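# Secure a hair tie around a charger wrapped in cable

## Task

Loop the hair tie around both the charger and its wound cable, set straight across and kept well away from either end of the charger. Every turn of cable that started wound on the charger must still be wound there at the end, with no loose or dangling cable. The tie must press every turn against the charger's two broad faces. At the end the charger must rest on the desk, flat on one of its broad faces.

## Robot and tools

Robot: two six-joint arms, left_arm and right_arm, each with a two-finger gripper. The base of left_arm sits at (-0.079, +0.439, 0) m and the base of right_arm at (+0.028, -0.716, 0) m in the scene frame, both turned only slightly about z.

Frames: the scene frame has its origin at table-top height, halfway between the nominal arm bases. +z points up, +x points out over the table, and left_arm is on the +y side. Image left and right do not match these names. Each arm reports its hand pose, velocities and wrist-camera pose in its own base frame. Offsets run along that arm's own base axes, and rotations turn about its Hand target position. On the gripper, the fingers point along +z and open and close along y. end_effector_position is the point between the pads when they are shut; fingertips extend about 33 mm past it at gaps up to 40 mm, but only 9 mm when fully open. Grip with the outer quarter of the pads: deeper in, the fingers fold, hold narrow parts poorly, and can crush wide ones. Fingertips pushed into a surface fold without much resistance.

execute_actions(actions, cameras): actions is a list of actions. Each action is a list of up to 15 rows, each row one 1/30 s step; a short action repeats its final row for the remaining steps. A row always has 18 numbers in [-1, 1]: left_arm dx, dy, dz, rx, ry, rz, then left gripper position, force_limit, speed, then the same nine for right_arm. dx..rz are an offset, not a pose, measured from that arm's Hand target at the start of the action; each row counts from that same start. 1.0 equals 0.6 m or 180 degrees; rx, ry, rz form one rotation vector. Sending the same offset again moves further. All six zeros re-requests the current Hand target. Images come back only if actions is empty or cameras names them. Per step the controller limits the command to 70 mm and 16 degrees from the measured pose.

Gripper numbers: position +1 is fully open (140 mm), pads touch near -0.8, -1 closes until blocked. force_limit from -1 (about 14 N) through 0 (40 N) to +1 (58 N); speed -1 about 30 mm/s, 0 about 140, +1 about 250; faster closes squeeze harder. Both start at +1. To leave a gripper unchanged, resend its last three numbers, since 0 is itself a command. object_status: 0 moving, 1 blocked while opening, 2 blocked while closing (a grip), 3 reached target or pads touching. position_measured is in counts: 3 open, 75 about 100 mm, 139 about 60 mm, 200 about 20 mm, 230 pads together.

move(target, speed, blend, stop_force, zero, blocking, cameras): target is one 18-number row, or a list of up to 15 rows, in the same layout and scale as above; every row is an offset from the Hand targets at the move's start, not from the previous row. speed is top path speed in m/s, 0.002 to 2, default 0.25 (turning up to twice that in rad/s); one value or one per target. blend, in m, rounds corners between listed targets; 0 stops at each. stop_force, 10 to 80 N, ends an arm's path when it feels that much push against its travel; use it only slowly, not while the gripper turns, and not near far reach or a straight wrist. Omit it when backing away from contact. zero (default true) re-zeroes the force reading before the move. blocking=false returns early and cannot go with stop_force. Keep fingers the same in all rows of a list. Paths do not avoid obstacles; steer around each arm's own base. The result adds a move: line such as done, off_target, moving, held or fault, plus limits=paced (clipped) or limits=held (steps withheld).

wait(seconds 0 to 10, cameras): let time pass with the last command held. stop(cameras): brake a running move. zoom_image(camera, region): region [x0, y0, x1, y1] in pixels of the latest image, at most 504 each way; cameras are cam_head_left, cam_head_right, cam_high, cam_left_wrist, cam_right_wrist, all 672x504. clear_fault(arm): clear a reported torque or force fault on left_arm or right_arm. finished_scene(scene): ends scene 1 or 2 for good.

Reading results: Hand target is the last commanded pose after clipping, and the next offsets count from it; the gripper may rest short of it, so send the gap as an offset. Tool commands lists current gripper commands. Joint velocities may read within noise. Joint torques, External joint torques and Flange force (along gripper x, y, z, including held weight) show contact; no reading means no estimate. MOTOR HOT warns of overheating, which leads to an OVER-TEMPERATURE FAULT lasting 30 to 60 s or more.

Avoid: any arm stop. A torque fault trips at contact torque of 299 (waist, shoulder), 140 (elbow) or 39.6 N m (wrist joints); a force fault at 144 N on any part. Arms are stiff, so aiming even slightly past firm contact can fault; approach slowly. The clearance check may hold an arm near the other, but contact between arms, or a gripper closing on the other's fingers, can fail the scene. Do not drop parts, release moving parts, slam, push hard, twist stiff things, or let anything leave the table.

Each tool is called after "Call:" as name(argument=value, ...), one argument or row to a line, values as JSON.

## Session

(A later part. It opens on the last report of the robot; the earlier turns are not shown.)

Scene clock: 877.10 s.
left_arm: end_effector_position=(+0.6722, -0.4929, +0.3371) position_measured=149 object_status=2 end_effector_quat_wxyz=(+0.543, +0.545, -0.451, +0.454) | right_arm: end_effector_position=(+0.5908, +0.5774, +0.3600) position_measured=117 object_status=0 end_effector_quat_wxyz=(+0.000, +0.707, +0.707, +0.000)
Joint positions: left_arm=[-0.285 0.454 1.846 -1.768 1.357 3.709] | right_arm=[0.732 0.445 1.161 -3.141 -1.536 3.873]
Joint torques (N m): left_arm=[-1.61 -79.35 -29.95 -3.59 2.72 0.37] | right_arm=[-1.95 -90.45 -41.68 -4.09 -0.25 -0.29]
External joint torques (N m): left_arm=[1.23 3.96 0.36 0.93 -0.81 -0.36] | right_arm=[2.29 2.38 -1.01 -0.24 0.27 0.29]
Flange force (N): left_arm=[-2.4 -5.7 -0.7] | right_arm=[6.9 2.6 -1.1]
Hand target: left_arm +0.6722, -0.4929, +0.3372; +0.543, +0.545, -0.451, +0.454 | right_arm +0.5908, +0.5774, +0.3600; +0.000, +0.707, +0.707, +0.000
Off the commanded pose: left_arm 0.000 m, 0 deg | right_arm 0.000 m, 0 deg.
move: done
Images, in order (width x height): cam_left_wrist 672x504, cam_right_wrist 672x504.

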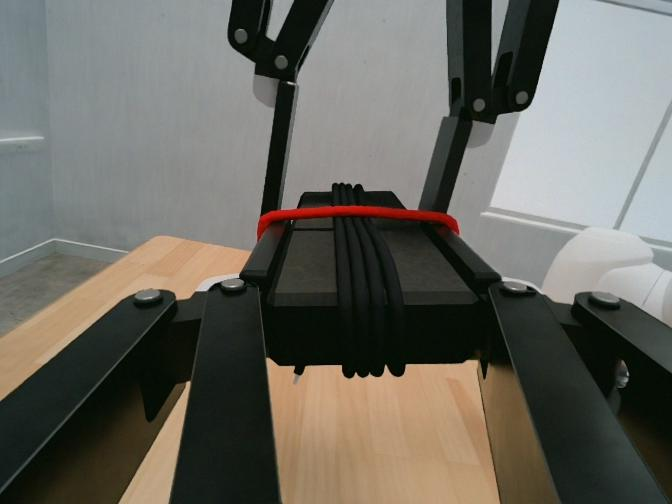

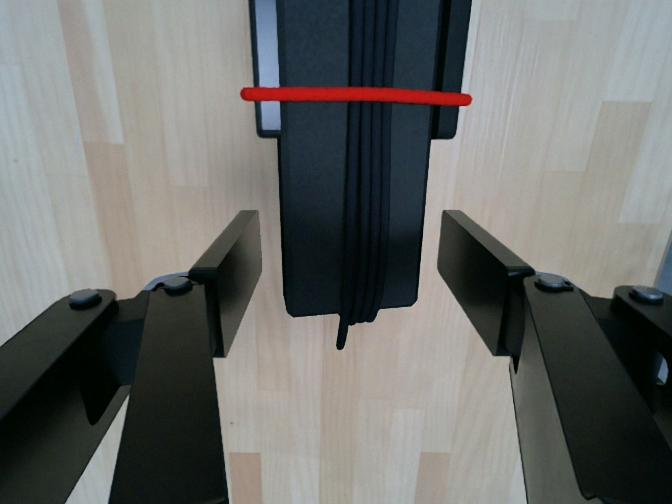

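Call:
move(
  target=[0, 0, 0, 0, 0, 0, -1, -1, -1, 0, 0, 0.2, 0, 0, 0, 0.1, 0.5, -1],
  speed=0.1,
)

Call:
move(
  target=[0, 0, 0, 0.0003, -0.0583, 0, -1, -1, -1, 0, 0, 0, 0, 0, 0.5, 0.1, 0.5, -1],
  speed=0.2,
  cameras=["cam_left_wrist", "cam_right_wrist", "cam_high"],
)

Scene clock: 894.53 s.
left_arm: end_effector_position=(+0.6722, -0.4929, +0.3371) position_measured=149 object_status=2 end_effector_quat_wxyz=(+0.543, +0.545, -0.451, +0.454) | right_arm: end_effector_position=(+0.5908, +0.5774, +0.4800) position_measured=117 object_status=3 end_effector_quat_wxyz=(+0.000, +0.707, +0.707, +0.000)
Joint positions: left_arm=[-0.285 0.454 1.846 -1.768 1.357 3.709] | right_arm=[0.732 0.462 0.92 -3.141 -1.76 3.873]
Joint torques (N m): left_arm=[-1.27 -79.12 -29.83 -3.61 2.74 0.32] | right_arm=[-1.92 -91.34 -41.64 -4.01 -0.25 -0.33]
External joint torques (N m): left_arm=[1.47 3.34 0.18 0.97 -0.83 -0.31] | right_arm=[2.11 2.43 -0.33 -0.26 0.28 0.33]
Flange force (N): left_arm=[-1.8 -5.3 -1.2] | right_arm=[6.1 2.0 -1.2]
Hand target: left_arm +0.6722, -0.4929, +0.3372; +0.543, +0.545, -0.451, +0.454 | right_arm +0.5908, +0.5774, +0.4800; +0.000, +0.707, +0.707, +0.000
Off the commanded pose: left_arm 0.000 m, 0 deg | right_arm 0.000 m, 0 deg.
move: done

Scene clock: 898.83 s.
left_arm: end_effector_position=(+0.6722, -0.4929, +0.3372) position_measured=149 object_status=2 end_effector_quat_wxyz=(+0.499, +0.501, -0.499, +0.501) | right_arm: end_effector_position=(+0.5908, +0.5775, +0.4800) position_measured=117 object_status=3 end_effector_quat_wxyz=(+0.000, +0.000, +1.000, +0.000)
Joint positions: left_arm=[-0.285 0.454 1.846 -1.768 1.357 3.892] | right_arm=[0.732 0.462 0.919 -3.142 -1.761 2.302]
Joint torques (N m): left_arm=[-1.29 -79.16 -30.01 -3.59 2.72 0.33] | right_arm=[-2.3 -91.32 -41.11 -4.03 -0.35 -0.43]
External joint torques (N m): left_arm=[1.12 3.46 0.38 0.95 -0.8 -0.33] | right_arm=[2.47 2.9 -0.54 -0.22 0.3 0.43]
Flange force (N): left_arm=[-2.9 -4.5 -0.8] | right_arm=[-2.7 7.6 -1.8]
Hand target: left_arm +0.6722, -0.4929, +0.3372; +0.499, +0.501, -0.499, +0.501 | right_arm +0.5908, +0.5774, +0.4800; +0.000, +0.000, +1.000, +0.000
Off the commanded pose: left_arm 0.000 m, 0 deg | right_arm 0.000 m, 0 deg.
move: done
Images, in order (width x height): cam_high 672x504, cam_left_wrist 672x504, cam_right_wrist 672x504.

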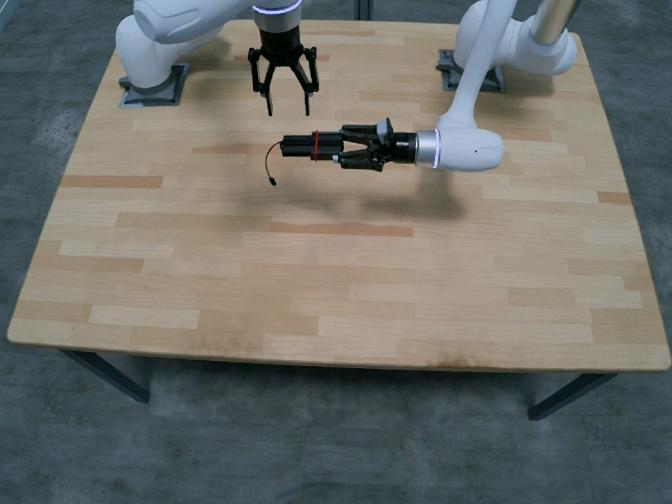

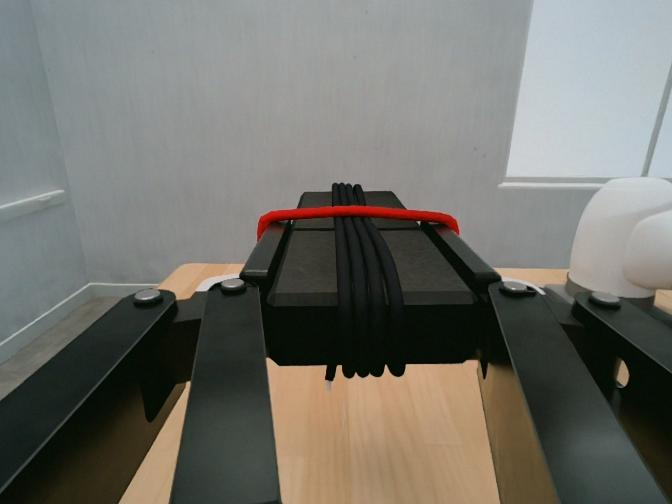

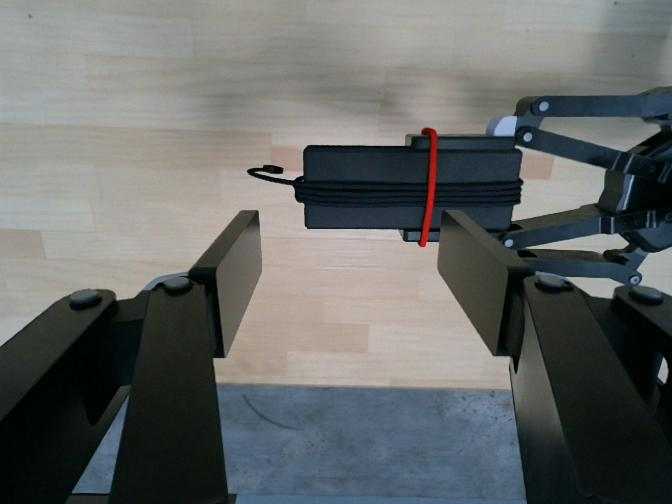

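Call:
move(
  target=[0, 0, 0, 0, 0, 0, -1, -1, -1, -0.0012, 0.1235, -0.0667, 0, 0, 0.494, 0.1, 0.5, -1],
  speed=0.15,
  cameras=["cam_left_wrist", "cam_right_wrist", "cam_high"],
)

Call:
zoom_image(
  camera="cam_right_wrist",
  region=[150, 80, 550, 380],
)

Scene clock: 914.60 s.
left_arm: end_effector_position=(+0.6722, -0.4929, +0.3372) position_measured=149 object_status=2 end_effector_quat_wxyz=(+0.499, +0.501, -0.499, +0.501) | right_arm: end_effector_position=(+0.5901, +0.6515, +0.4400) position_measured=117 object_status=3 end_effector_quat_wxyz=(+0.000, +0.701, -0.714, +0.000)
Joint positions: left_arm=[-0.285 0.454 1.846 -1.768 1.357 3.892] | right_arm=[0.796 0.556 0.847 -3.142 -1.739 0.814]
Joint torques (N m): left_arm=[-1.44 -79.05 -29.9 -3.55 2.78 0.31] | right_arm=[-1.9 -100.36 -41.17 -4.08 -0.34 -0.28]
External joint torques (N m): left_arm=[1.55 3.47 0.32 0.93 -0.87 -0.31] | right_arm=[1.95 3.64 -0.53 -0.23 0.3 0.28]
Flange force (N): left_arm=[-2.9 -4.8 -1.2] | right_arm=[-8.6 -4.2 -2.0]
Hand target: left_arm +0.6722, -0.4929, +0.3372; +0.499, +0.501, -0.499, +0.501 | right_arm +0.5901, +0.6515, +0.4400; +0.000, +0.701, -0.714, +0.000
Off the commanded pose: left_arm 0.000 m, 0 deg | right_arm 0.000 m, 0 deg.
move: done
Images, in order (width x height): cam_high 672x504, cam_left_wrist 672x504, cam_right_wrist 672x504.

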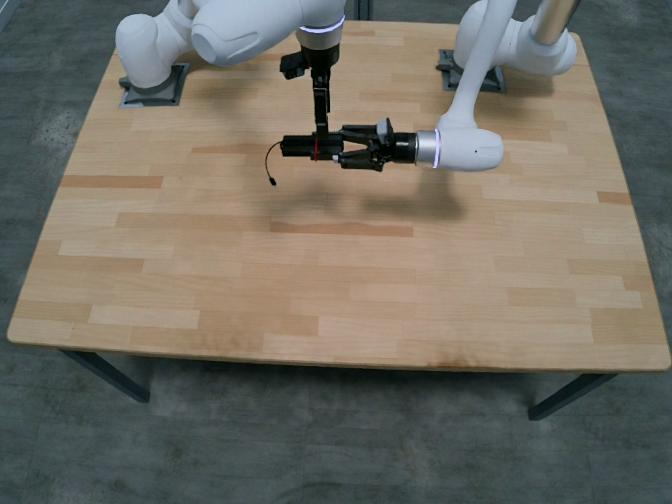

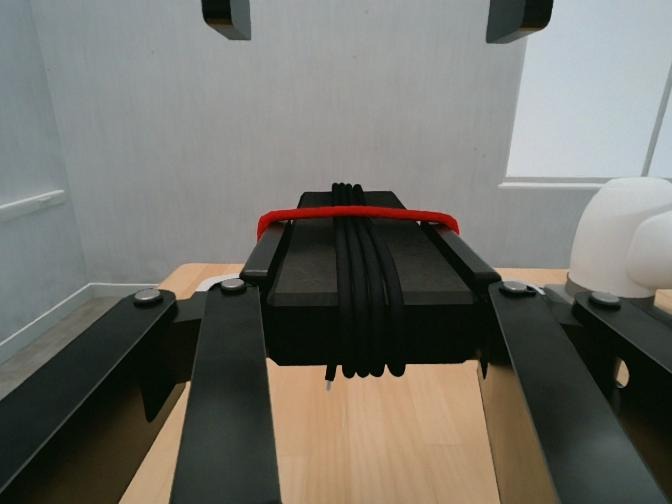

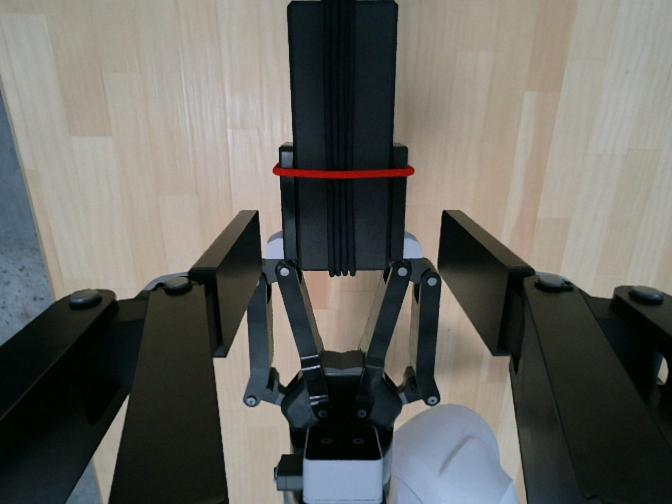

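Scaled by 1.260.

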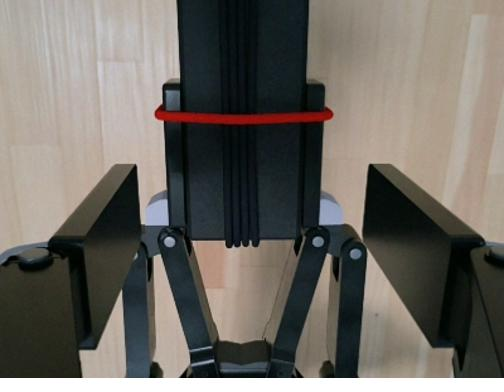

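Call:
move(
  target=[0, 0, 0, 0, 0, 0, -1, -1, -1, 0.0025, -0.0033, -0.0667, 0, 0, 0, 0.044, 0.5, -1],
  speed=0.1,
  cameras=["cam_left_wrist", "cam_right_wrist", "cam_high"],
)

Call:
zoom_image(
  camera="cam_right_wrist",
  region=[200, 120, 500, 340],
)

Call:
zoom_image(
  camera="cam_left_wrist",
  region=[200, 80, 530, 320],
)

Scene clock: 935.40 s.
left_arm: end_effector_position=(+0.6722, -0.4929, +0.3372) position_measured=149 object_status=2 end_effector_quat_wxyz=(+0.499, +0.501, -0.499, +0.501) | right_arm: end_effector_position=(+0.5915, +0.6496, +0.4000) position_measured=124 object_status=3 end_effector_quat_wxyz=(+0.000, +0.701, -0.714, +0.000)
Joint positions: left_arm=[-0.285 0.454 1.846 -1.768 1.357 3.892] | right_arm=[0.793 0.544 0.937 -3.142 -1.66 0.811]
Joint torques (N m): left_arm=[-1.45 -78.95 -29.9 -3.58 2.75 0.32] | right_arm=[-1.99 -99.89 -41.23 -4.14 -0.28 -0.25]
External joint torques (N m): left_arm=[1.38 3.48 0.33 0.95 -0.84 -0.32] | right_arm=[2.16 2.59 -1.35 -0.26 0.23 0.25]
Flange force (N): left_arm=[-2.9 -4.7 -1.1] | right_arm=[-8.8 -4.0 -2.8]
Hand target: left_arm +0.6722, -0.4929, +0.3372; +0.499, +0.501, -0.499, +0.501 | right_arm +0.5916, +0.6496, +0.4000; +0.000, +0.701, -0.714, +0.000
Off the commanded pose: left_arm 0.000 m, 0 deg | right_arm 0.000 m, 0 deg.
move: done
Images, in order (width x height): cam_high 672x504, cam_left_wrist 672x504, cam_right_wrist 672x504.

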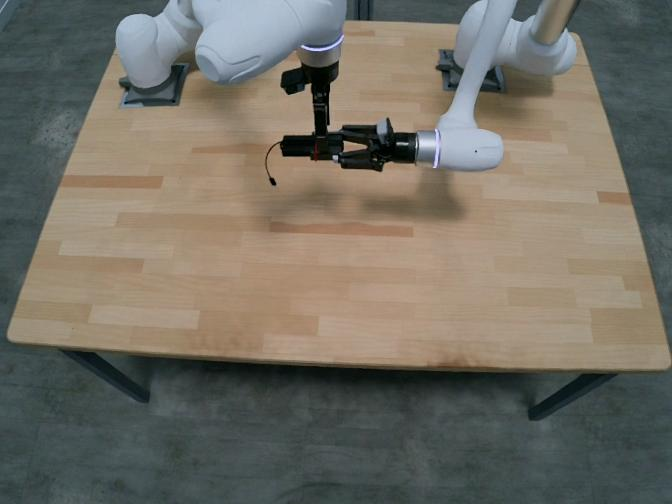

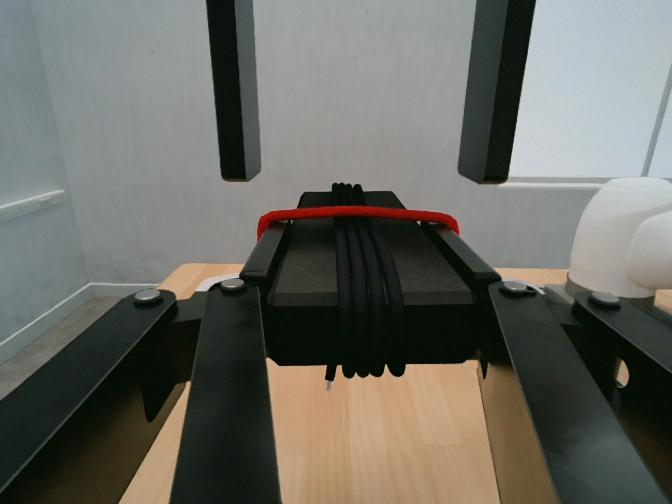

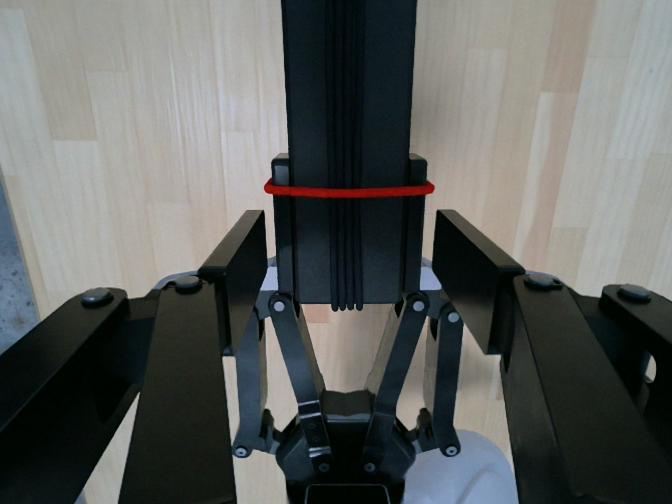

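Scaled by 1.680.

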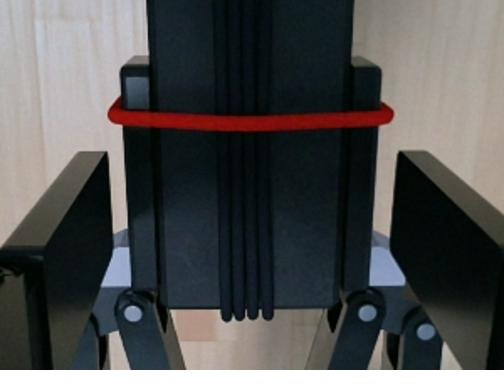

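Scaled by 1.527.

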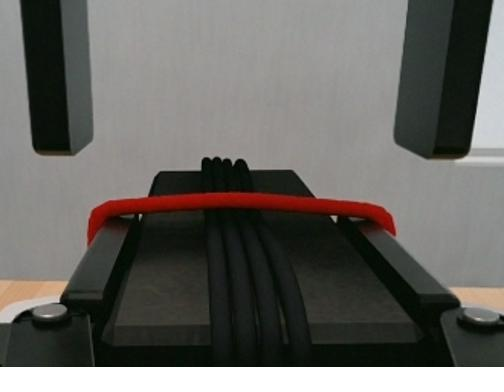

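Call:
move(
  target=[0, 0, 0, 0, 0, 0, -1, -1, -1, -0.001, -0.0013, 0, 0, 0, 0, 0.055, 0.5, -1],
  speed=0.02,
)

Call:
move(
  target=[0, 0, 0, 0, 0, 0, -1, -1, -1, 0, 0, -0.05, 0, 0, 0, 0.055, 0.5, -1],
  speed=0.03,
  stop_force=10,
  cameras=["cam_left_wrist", "cam_right_wrist"],
)

Call:
zoom_image(
  camera="cam_right_wrist",
  region=[200, 120, 500, 340],
)

Call:
zoom_image(
  camera="cam_left_wrist",
  region=[200, 80, 530, 320],
)

Scene clock: 949.70 s.
left_arm: end_effector_position=(+0.6722, -0.4929, +0.3372) position_measured=149 object_status=2 end_effector_quat_wxyz=(+0.499, +0.501, -0.499, +0.501) | right_arm: end_effector_position=(+0.5910, +0.6488, +0.4000) position_measured=122 object_status=3 end_effector_quat_wxyz=(+0.000, +0.701, -0.714, +0.000)
Joint positions: left_arm=[-0.285 0.454 1.846 -1.768 1.357 3.892] | right_arm=[0.793 0.542 0.941 -3.142 -1.659 0.811]
Joint torques (N m): left_arm=[-1.04 -79.17 -29.92 -3.57 2.75 0.32] | right_arm=[-2.04 -99.69 -41.55 -4.17 -0.34 -0.32]
External joint torques (N m): left_arm=[0.98 3.58 0.31 0.93 -0.83 -0.32] | right_arm=[1.93 3.89 -0.61 -0.2 0.31 0.32]
Flange force (N): left_arm=[-3.0 -4.7 -0.4] | right_arm=[-8.8 -4.3 -1.4]
Hand target: left_arm +0.6722, -0.4929, +0.3372; +0.499, +0.501, -0.499, +0.501 | right_arm +0.5910, +0.6488, +0.4000; +0.000, +0.701, -0.714, +0.000
Off the commanded pose: left_arm 0.000 m, 0 deg | right_arm 0.000 m, 0 deg.
move: done

Scene clock: 951.37 s.
left_arm: end_effector_position=(+0.6722, -0.4929, +0.3372) position_measured=149 object_status=2 end_effector_quat_wxyz=(+0.499, +0.501, -0.499, +0.501) | right_arm: end_effector_position=(+0.5910, +0.6488, +0.3700) position_measured=122 object_status=3 end_effector_quat_wxyz=(+0.000, +0.701, -0.714, +0.000)
Joint positions: left_arm=[-0.285 0.454 1.846 -1.768 1.357 3.892] | right_arm=[0.793 0.539 1 -3.142 -1.603 0.811]
Joint torques (N m): left_arm=[-1.51 -79.12 -29.75 -3.59 2.76 0.3] | right_arm=[-2.14 -99.5 -41.7 -4.11 -0.36 -0.31]
External joint torques (N m): left_arm=[1.49 3.68 0.19 0.95 -0.86 -0.31] | right_arm=[2.21 3.6 -0.66 -0.28 0.32 0.31]
Flange force (N): left_arm=[-3.1 -5.3 -1.1] | right_arm=[-8.4 -3.6 -0.9]
Hand target: left_arm +0.6722, -0.4929, +0.3372; +0.499, +0.501, -0.499, +0.501 | right_arm +0.5910, +0.6488, +0.3700; +0.000, +0.701, -0.714, +0.000
Off the commanded pose: left_arm 0.000 m, 0 deg | right_arm 0.000 m, 0 deg.
move: done
Images, in order (width x height): cam_left_wrist 672x504, cam_right_wrist 672x504.

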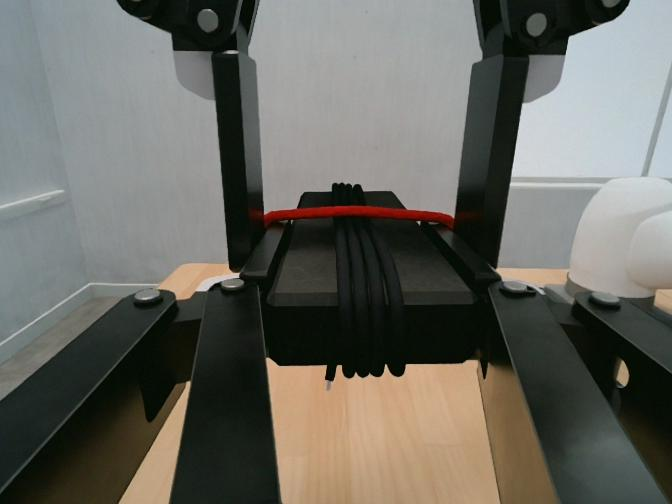

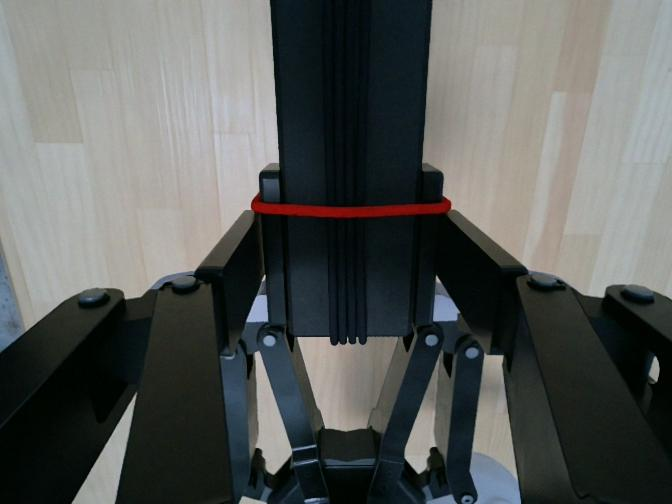

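Scaled by 1.680.

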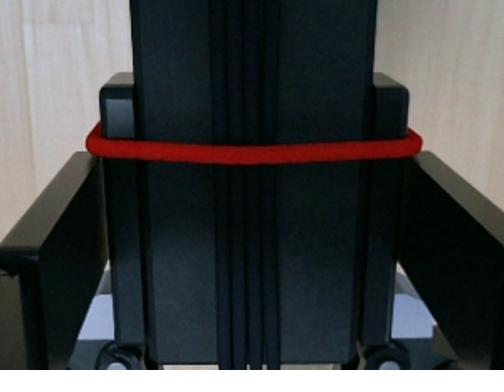

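Scaled by 1.527.

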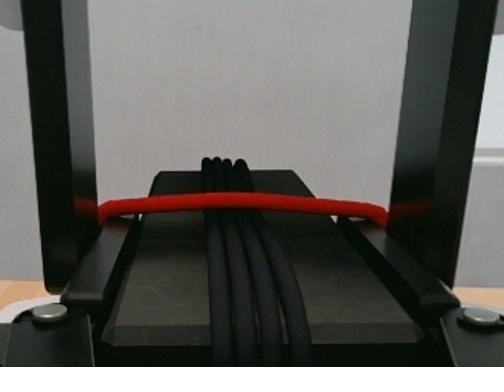

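Call:
move(
  target=[0, 0, 0, 0, 0, 0, -1, -1, -1, 0, 0, -0.0367, 0, 0, 0, 0.055, 0.5, -1],
  speed=0.02,
  stop_force=10,
  cameras=["cam_left_wrist", "cam_right_wrist", "cam_head_left"],
)

Call:
zoom_image(
  camera="cam_right_wrist",
  region=[200, 120, 500, 340],
)

Call:
zoom_image(
  camera="cam_left_wrist",
  region=[200, 120, 530, 360],
)

Scene clock: 957.23 s.
left_arm: end_effector_position=(+0.6722, -0.4929, +0.3372) position_measured=149 object_status=2 end_effector_quat_wxyz=(+0.499, +0.501, -0.499, +0.501) | right_arm: end_effector_position=(+0.5909, +0.6488, +0.3480) position_measured=122 object_status=3 end_effector_quat_wxyz=(+0.000, +0.701, -0.714, +0.000)
Joint positions: left_arm=[-0.285 0.454 1.846 -1.768 1.357 3.892] | right_arm=[0.793 0.538 1.04 -3.142 -1.563 0.811]
Joint torques (N m): left_arm=[-1.17 -79.16 -29.89 -3.6 2.74 0.31] | right_arm=[-2.1 -99.3 -41.78 -4.11 -0.32 -0.3]
External joint torques (N m): left_arm=[0.78 3.44 0.25 0.95 -0.82 -0.31] | right_arm=[2.25 3.1 -0.69 -0.28 0.28 0.3]
Flange force (N): left_arm=[-2.8 -4.6 -0.2] | right_arm=[-7.7 -2.9 -0.7]
Hand target: left_arm +0.6722, -0.4929, +0.3372; +0.499, +0.501, -0.499, +0.501 | right_arm +0.5910, +0.6488, +0.3479; +0.000, +0.701, -0.714, +0.000
Off the commanded pose: left_arm 0.000 m, 0 deg | right_arm 0.000 m, 0 deg.
move: done
Images, in order (width x height): cam_head_left 672x504, cam_left_wrist 672x504, cam_right_wrist 672x504.

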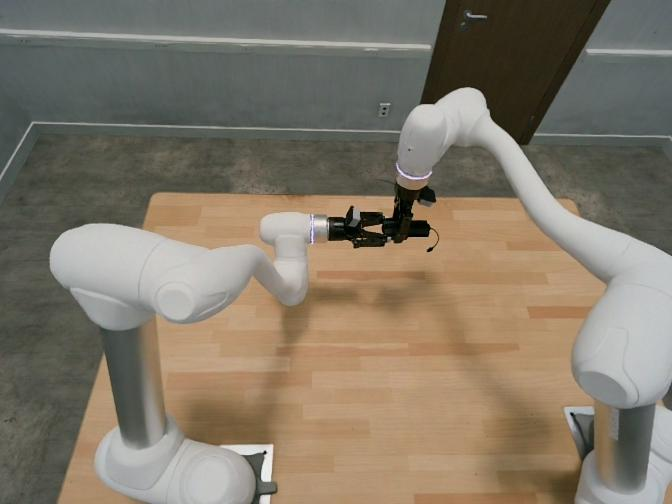

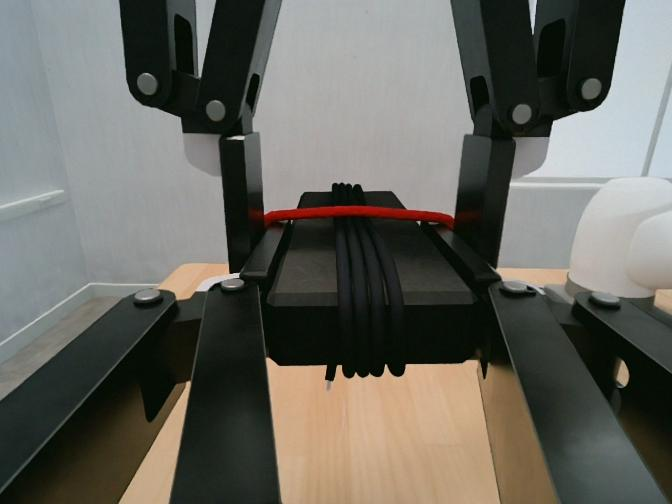

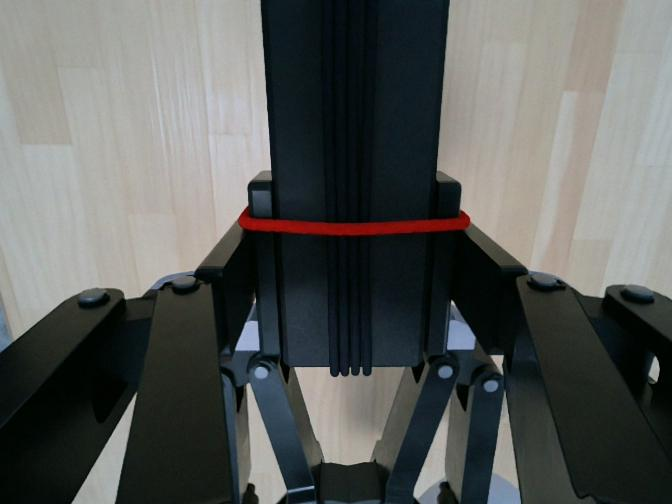

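Scaled by 1.680.

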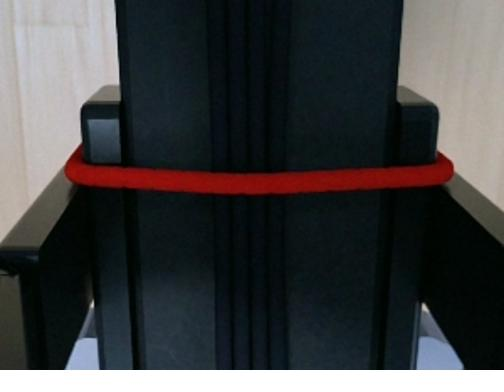

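Scaled by 1.527.

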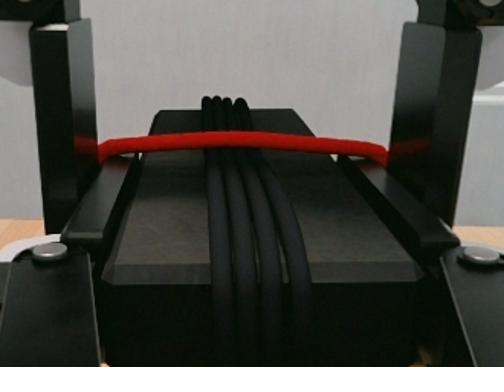

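Call:
move(
  target=[0, 0, 0, 0, 0, 0, -1, -1, -1, -0.0004, -0.02, 0, 0, 0, 0, 0.055, 0.5, -1],
  speed=0.01,
  stop_force=25,
  cameras=["cam_left_wrist", "cam_right_wrist", "cam_head_left"],
)

Call:
zoom_image(
  camera="cam_right_wrist",
  region=[200, 120, 500, 340],
)

Call:
zoom_image(
  camera="cam_left_wrist",
  region=[200, 120, 530, 360],
)

Scene clock: 965.97 s.
left_arm: end_effector_position=(+0.6722, -0.4929, +0.3372) position_measured=149 object_status=2 end_effector_quat_wxyz=(+0.499, +0.501, -0.499, +0.501) | right_arm: end_effector_position=(+0.5907, +0.6368, +0.3479) position_measured=122 object_status=3 end_effector_quat_wxyz=(+0.000, +0.701, -0.714, +0.000)
Joint positions: left_arm=[-0.285 0.454 1.846 -1.768 1.357 3.892] | right_arm=[0.783 0.522 1.066 -3.142 -1.554 0.802]
Joint torques (N m): left_arm=[-1.28 -79.34 -29.79 -3.56 2.71 0.3] | right_arm=[-2.23 -97.65 -41.71 -4.17 -0.3 -0.27]
External joint torques (N m): left_arm=[1.12 3.94 0.24 0.93 -0.8 -0.31] | right_arm=[2.21 3.27 -0.67 -0.21 0.26 0.27]
Flange force (N): left_arm=[-3.4 -5.3 -0.5] | right_arm=[-7.7 -3.1 -0.6]
Hand target: left_arm +0.6722, -0.4929, +0.3372; +0.499, +0.501, -0.499, +0.501 | right_arm +0.5907, +0.6368, +0.3479; +0.000, +0.701, -0.714, +0.000
Off the commanded pose: left_arm 0.000 m, 0 deg | right_arm 0.000 m, 0 deg.
move: done
Images, in order (width x height): cam_head_left 672x504, cam_left_wrist 672x504, cam_right_wrist 672x504.

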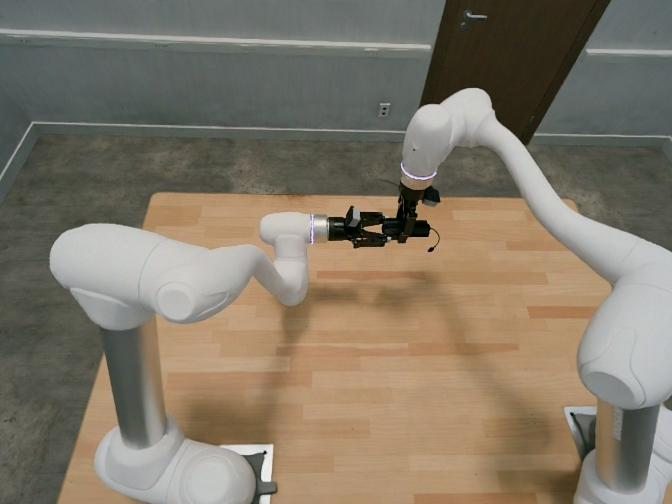

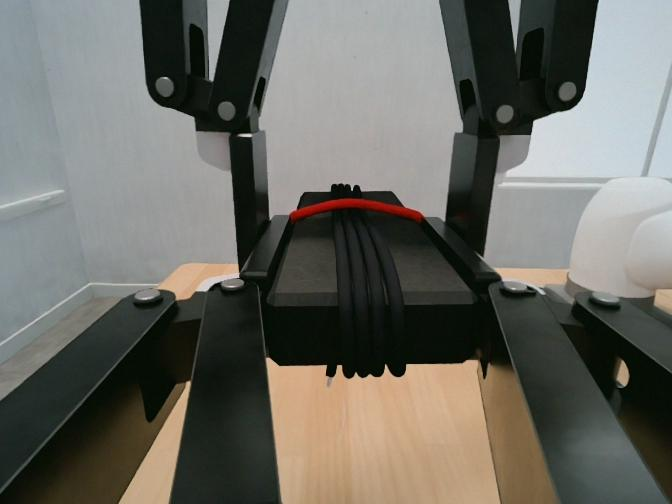

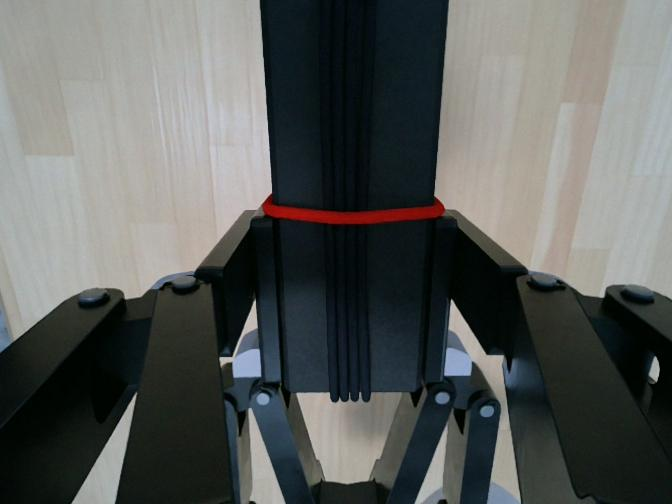

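Scaled by 1.680.

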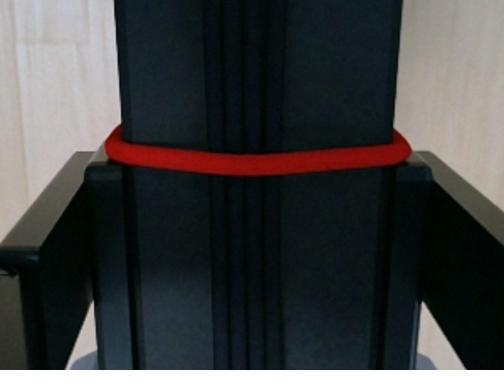

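Scaled by 1.527.

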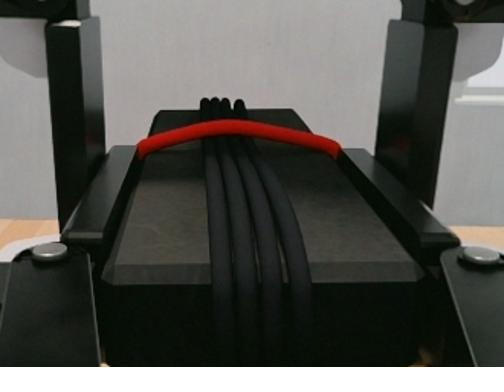

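Call:
move(
  target=[
    [0, 0, 0, 0, 0, 0, -1, -1, -1, 0.0001, 0.006, 0, 0, 0, 0, 0.055, 0.5, -1],
    [0, 0, 0, 0, 0, 0, -1, -1, -1, 0.0001, 0.006, 0.18, 0, 0, 0, 0.055, 0.5, -1],
    [0, 0, 0, 0, 0, 0, -1, -1, -1, -0.0018, -0.094, 0.18, 0, 0, 0, 0.055, 0.5, -1],
  ],
  speed=[0.03, 0.08, 0.1],
  cameras=["cam_left_wrist", "cam_right_wrist", "cam_high", "cam_head_left"],
)

Call:
zoom_image(
  camera="cam_right_wrist",
  region=[180, 60, 520, 360],
)

Call:
zoom_image(
  camera="cam_left_wrist",
  region=[200, 120, 530, 400],
)

Call:
zoom_image(
  camera="cam_head_left",
  region=[330, 180, 470, 280],
)

Scene clock: 985.43 s.
left_arm: end_effector_position=(+0.6722, -0.4929, +0.3372) position_measured=149 object_status=2 end_effector_quat_wxyz=(+0.499, +0.501, -0.499, +0.501) | right_arm: end_effector_position=(+0.5896, +0.5804, +0.4559) position_measured=122 object_status=3 end_effector_quat_wxyz=(+0.000, +0.701, -0.714, +0.000)
Joint positions: left_arm=[-0.285 0.454 1.846 -1.768 1.357 3.892] | right_arm=[0.736 0.457 0.972 -3.142 -1.713 0.754]
Joint torques (N m): left_arm=[-1.25 -79.14 -29.82 -3.61 2.74 0.32] | right_arm=[-1.97 -89.67 -41.41 -4.1 -0.31 -0.27]
External joint torques (N m): left_arm=[0.78 3.52 0.21 0.96 -0.82 -0.32] | right_arm=[1.93 1.35 -0.74 -0.26 0.27 0.27]
Flange force (N): left_arm=[-2.9 -4.8 -0.2] | right_arm=[-5.1 -1.3 -1.5]
Hand target: left_arm +0.6722, -0.4929, +0.3372; +0.499, +0.501, -0.499, +0.501 | right_arm +0.5896, +0.5804, +0.4559; +0.000, +0.701, -0.714, +0.000
Off the commanded pose: left_arm 0.000 m, 0 deg | right_arm 0.000 m, 0 deg.
move: done
Images, in order (width x height): cam_head_left 672x504, cam_high 672x504, cam_left_wrist 672x504, cam_right_wrist 672x504.

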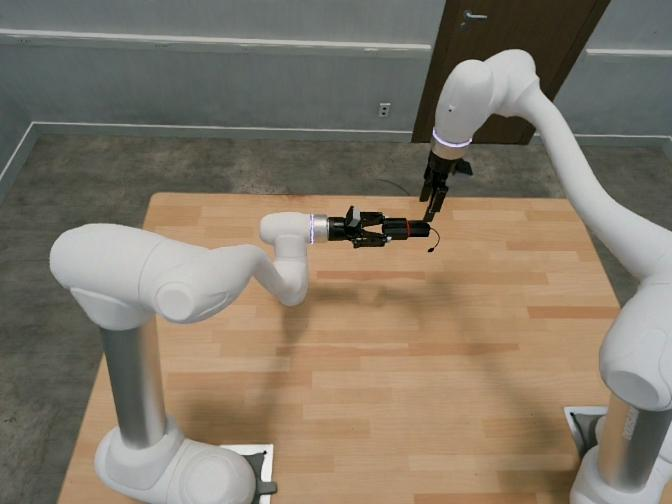

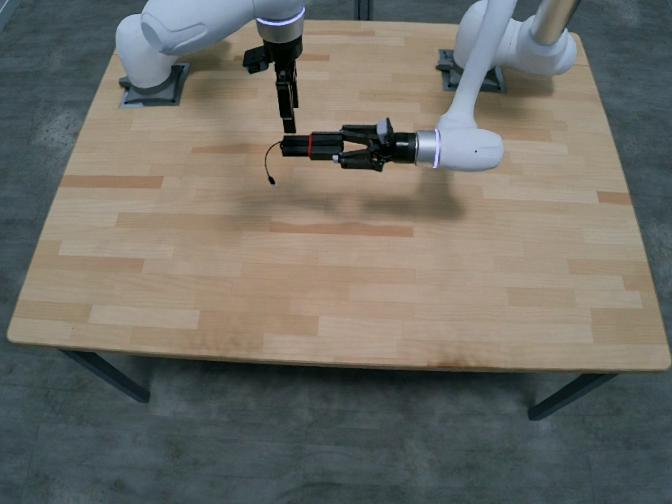

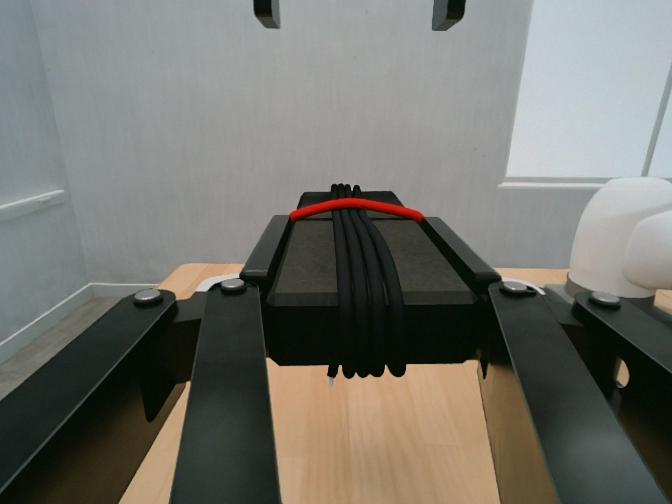

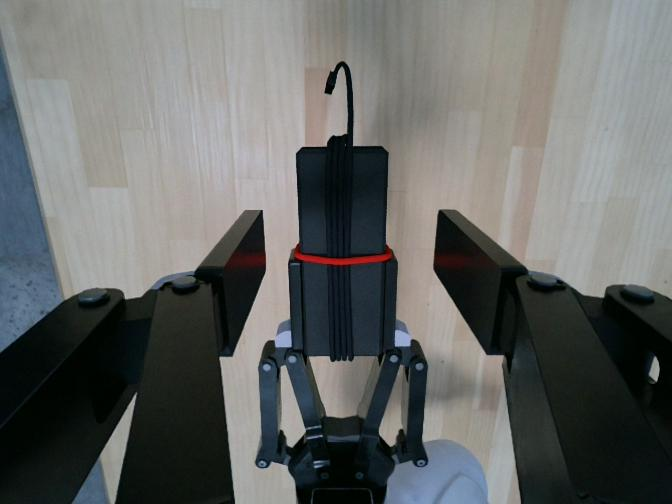

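Scaled by 1.482.

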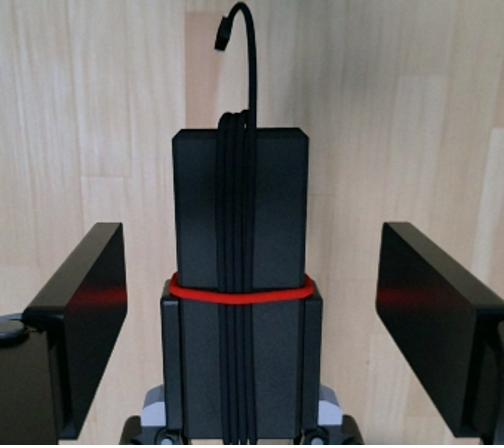

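Scaled by 1.527.

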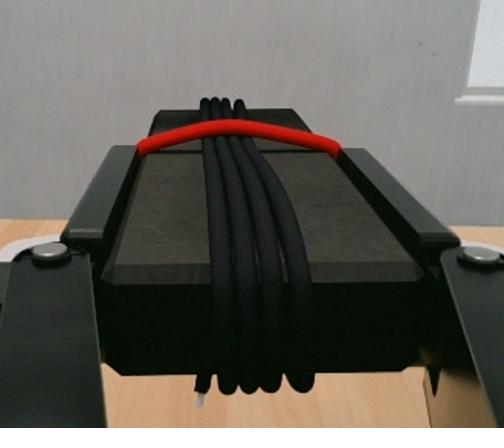

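Scaled by 3.600.

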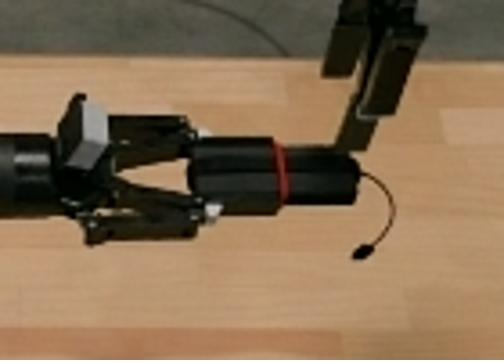

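Call:
move(
  target=[
    [0, 0, 0, 0, 0, 0, -1, -1, -1, 0.0018, -0.01, -0.08, 0, 0, 0.006, 0.055, 0, -1],
    [0, 0, 0, 0, 0, 0, -1, -1, -1, 0.0018, -0.01, -0.1665, 0, 0, 0.006, 0.055, 0, -1],
  ],
  speed=[0.08, 0.04],
  cameras=["cam_left_wrist", "cam_right_wrist"],
)

Call:
zoom_image(
  camera="cam_right_wrist",
  region=[180, 120, 520, 400],
)

Scene clock: 1000.60 s.
left_arm: end_effector_position=(+0.6722, -0.4929, +0.3372) position_measured=149 object_status=2 end_effector_quat_wxyz=(+0.499, +0.501, -0.499, +0.501) | right_arm: end_effector_position=(+0.5907, +0.5744, +0.3560) position_measured=122 object_status=3 end_effector_quat_wxyz=(+0.000, +0.707, -0.707, +0.000)
Joint positions: left_arm=[-0.285 0.454 1.846 -1.768 1.357 3.892] | right_arm=[0.73 0.441 1.174 -3.142 -1.527 0.729]
Joint torques (N m): left_arm=[-1.31 -79.21 -29.93 -3.58 2.71 0.34] | right_arm=[-2.2 -89.87 -41.67 -4.15 -0.33 -0.28]
External joint torques (N m): left_arm=[1.26 3.65 0.33 0.93 -0.8 -0.34] | right_arm=[2.07 2.36 -0.93 -0.27 0.29 0.28]
Flange force (N): left_arm=[-3.1 -4.9 -0.9] | right_arm=[-6.5 -2.6 -0.9]
Hand target: left_arm +0.6722, -0.4929, +0.3372; +0.499, +0.501, -0.499, +0.501 | right_arm +0.5907, +0.5744, +0.3560; +0.000, +0.707, -0.707, +0.000
Off the commanded pose: left_arm 0.000 m, 0 deg | right_arm 0.000 m, 0 deg.
move: done
Images, in order (width x height): cam_left_wrist 672x504, cam_right_wrist 672x504.

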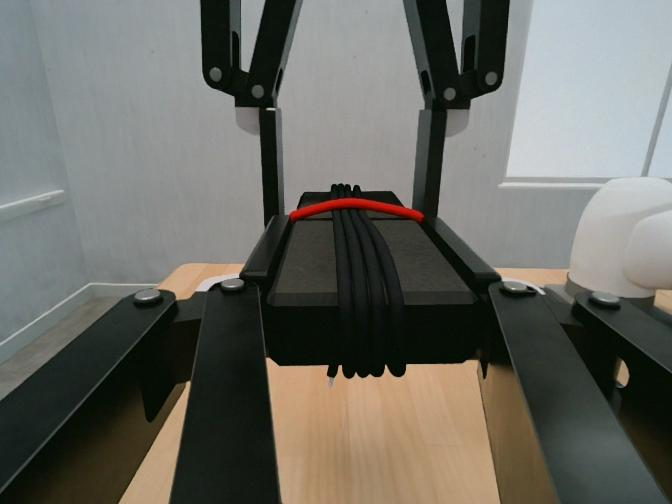

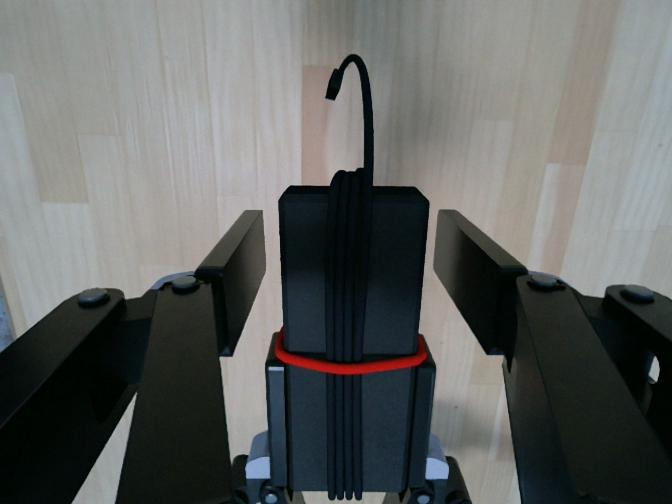

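Scaled by 1.482.

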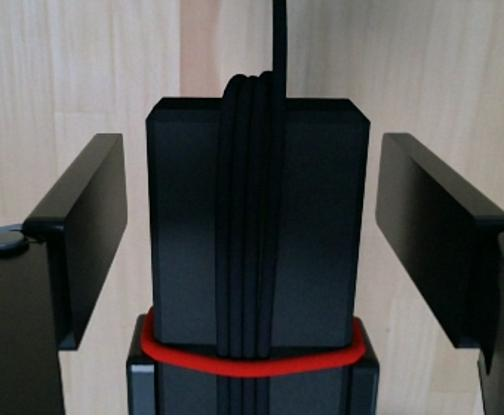

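Call:
move(
  target=[0, 0, 0, 0, 0, 0, -1, -1, -1, 0, 0, 0, 0, 0, 0, -1, 0, -1],
)

Call:
wait(
  seconds=1.0,
  cameras=["cam_left_wrist", "cam_right_wrist"],
)

Scene clock: 1007.77 s.
left_arm: end_effector_position=(+0.6722, -0.4929, +0.3372) position_measured=149 object_status=2 end_effector_quat_wxyz=(+0.499, +0.501, -0.499, +0.501) | right_arm: end_effector_position=(+0.5907, +0.5744, +0.3560) position_measured=151 object_status=0 end_effector_quat_wxyz=(+0.000, +0.707, -0.707, +0.000)
Joint positions: left_arm=[-0.285 0.454 1.846 -1.768 1.357 3.892] | right_arm=[0.73 0.441 1.174 -3.142 -1.527 0.729]
Joint torques (N m): left_arm=[-3.21 -80.77 -30.1 -3.46 3.88 0.22] | right_arm=[-2.91 -87.91 -41.19 -4.69 0.21 -0.51]
External joint torques (N m): left_arm=[2.98 5.39 0.55 0.83 -1.97 -0.22] | right_arm=[3.02 0.12 -1.47 0.28 -0.26 0.51]
Flange force (N): left_arm=[-5.0 -7.0 -1.5] | right_arm=[-6.1 -0.2 -2.9]
Hand target: left_arm +0.6722, -0.4929, +0.3372; +0.499, +0.501, -0.499, +0.501 | right_arm +0.5907, +0.5744, +0.3560; +0.000, +0.707, -0.707, +0.000
Off the commanded pose: left_arm 0.000 m, 0 deg | right_arm 0.000 m, 0 deg.
move: done

Scene clock: 1008.77 s.
left_arm: end_effector_position=(+0.6722, -0.4929, +0.3372) position_measured=149 object_status=2 end_effector_quat_wxyz=(+0.499, +0.501, -0.499, +0.501) | right_arm: end_effector_position=(+0.5907, +0.5744, +0.3560) position_measured=151 object_status=2 end_effector_quat_wxyz=(+0.000, +0.707, -0.707, +0.000)
Joint positions: left_arm=[-0.285 0.454 1.846 -1.768 1.357 3.892] | right_arm=[0.73 0.441 1.174 -3.142 -1.527 0.729]
Joint torques (N m): left_arm=[-2.58 -81.2 -30.22 -3.42 3.85 0.2] | right_arm=[-2.7 -88.03 -41.33 -4.73 0.24 -0.47]
External joint torques (N m): left_arm=[2.63 5.62 0.63 0.78 -1.94 -0.2] | right_arm=[2.88 1.05 -1.11 0.34 -0.28 0.47]
Flange force (N): left_arm=[-5.4 -6.9 -1.0] | right_arm=[-6.5 -0.8 -2.3]
Hand target: left_arm +0.6722, -0.4929, +0.3372; +0.499, +0.501, -0.499, +0.501 | right_arm +0.5907, +0.5744, +0.3560; +0.000, +0.707, -0.707, +0.000
Tool commands: left_gripper/position=-1.0 left_gripper/force_limit=-1.0 left_gripper/speed=-1.0 right_gripper/position=-1.0 right_gripper/force_limit=+0.0 right_gripper/speed=-1.0
Off the commanded pose: left_arm 0.000 m, 0 deg | right_arm 0.000 m, 0 deg.
wait: 1.00 s; at rest by 0.17 s
Images, in order (width x height): cam_left_wrist 672x504, cam_right_wrist 672x504.

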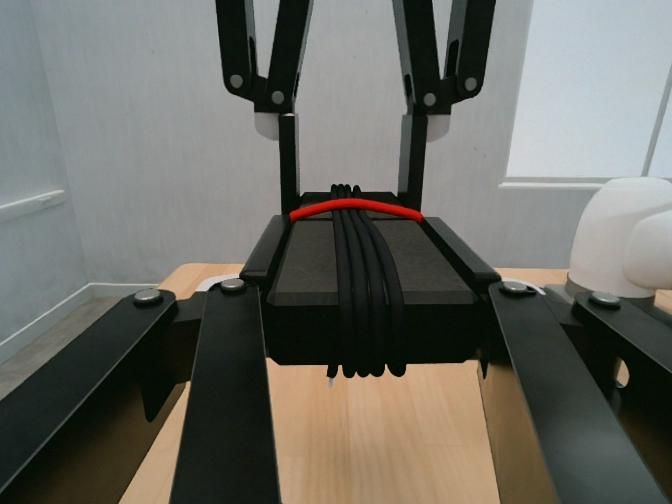

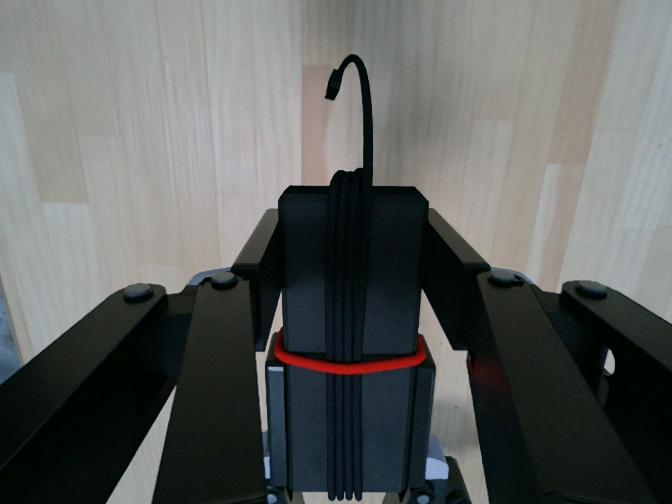

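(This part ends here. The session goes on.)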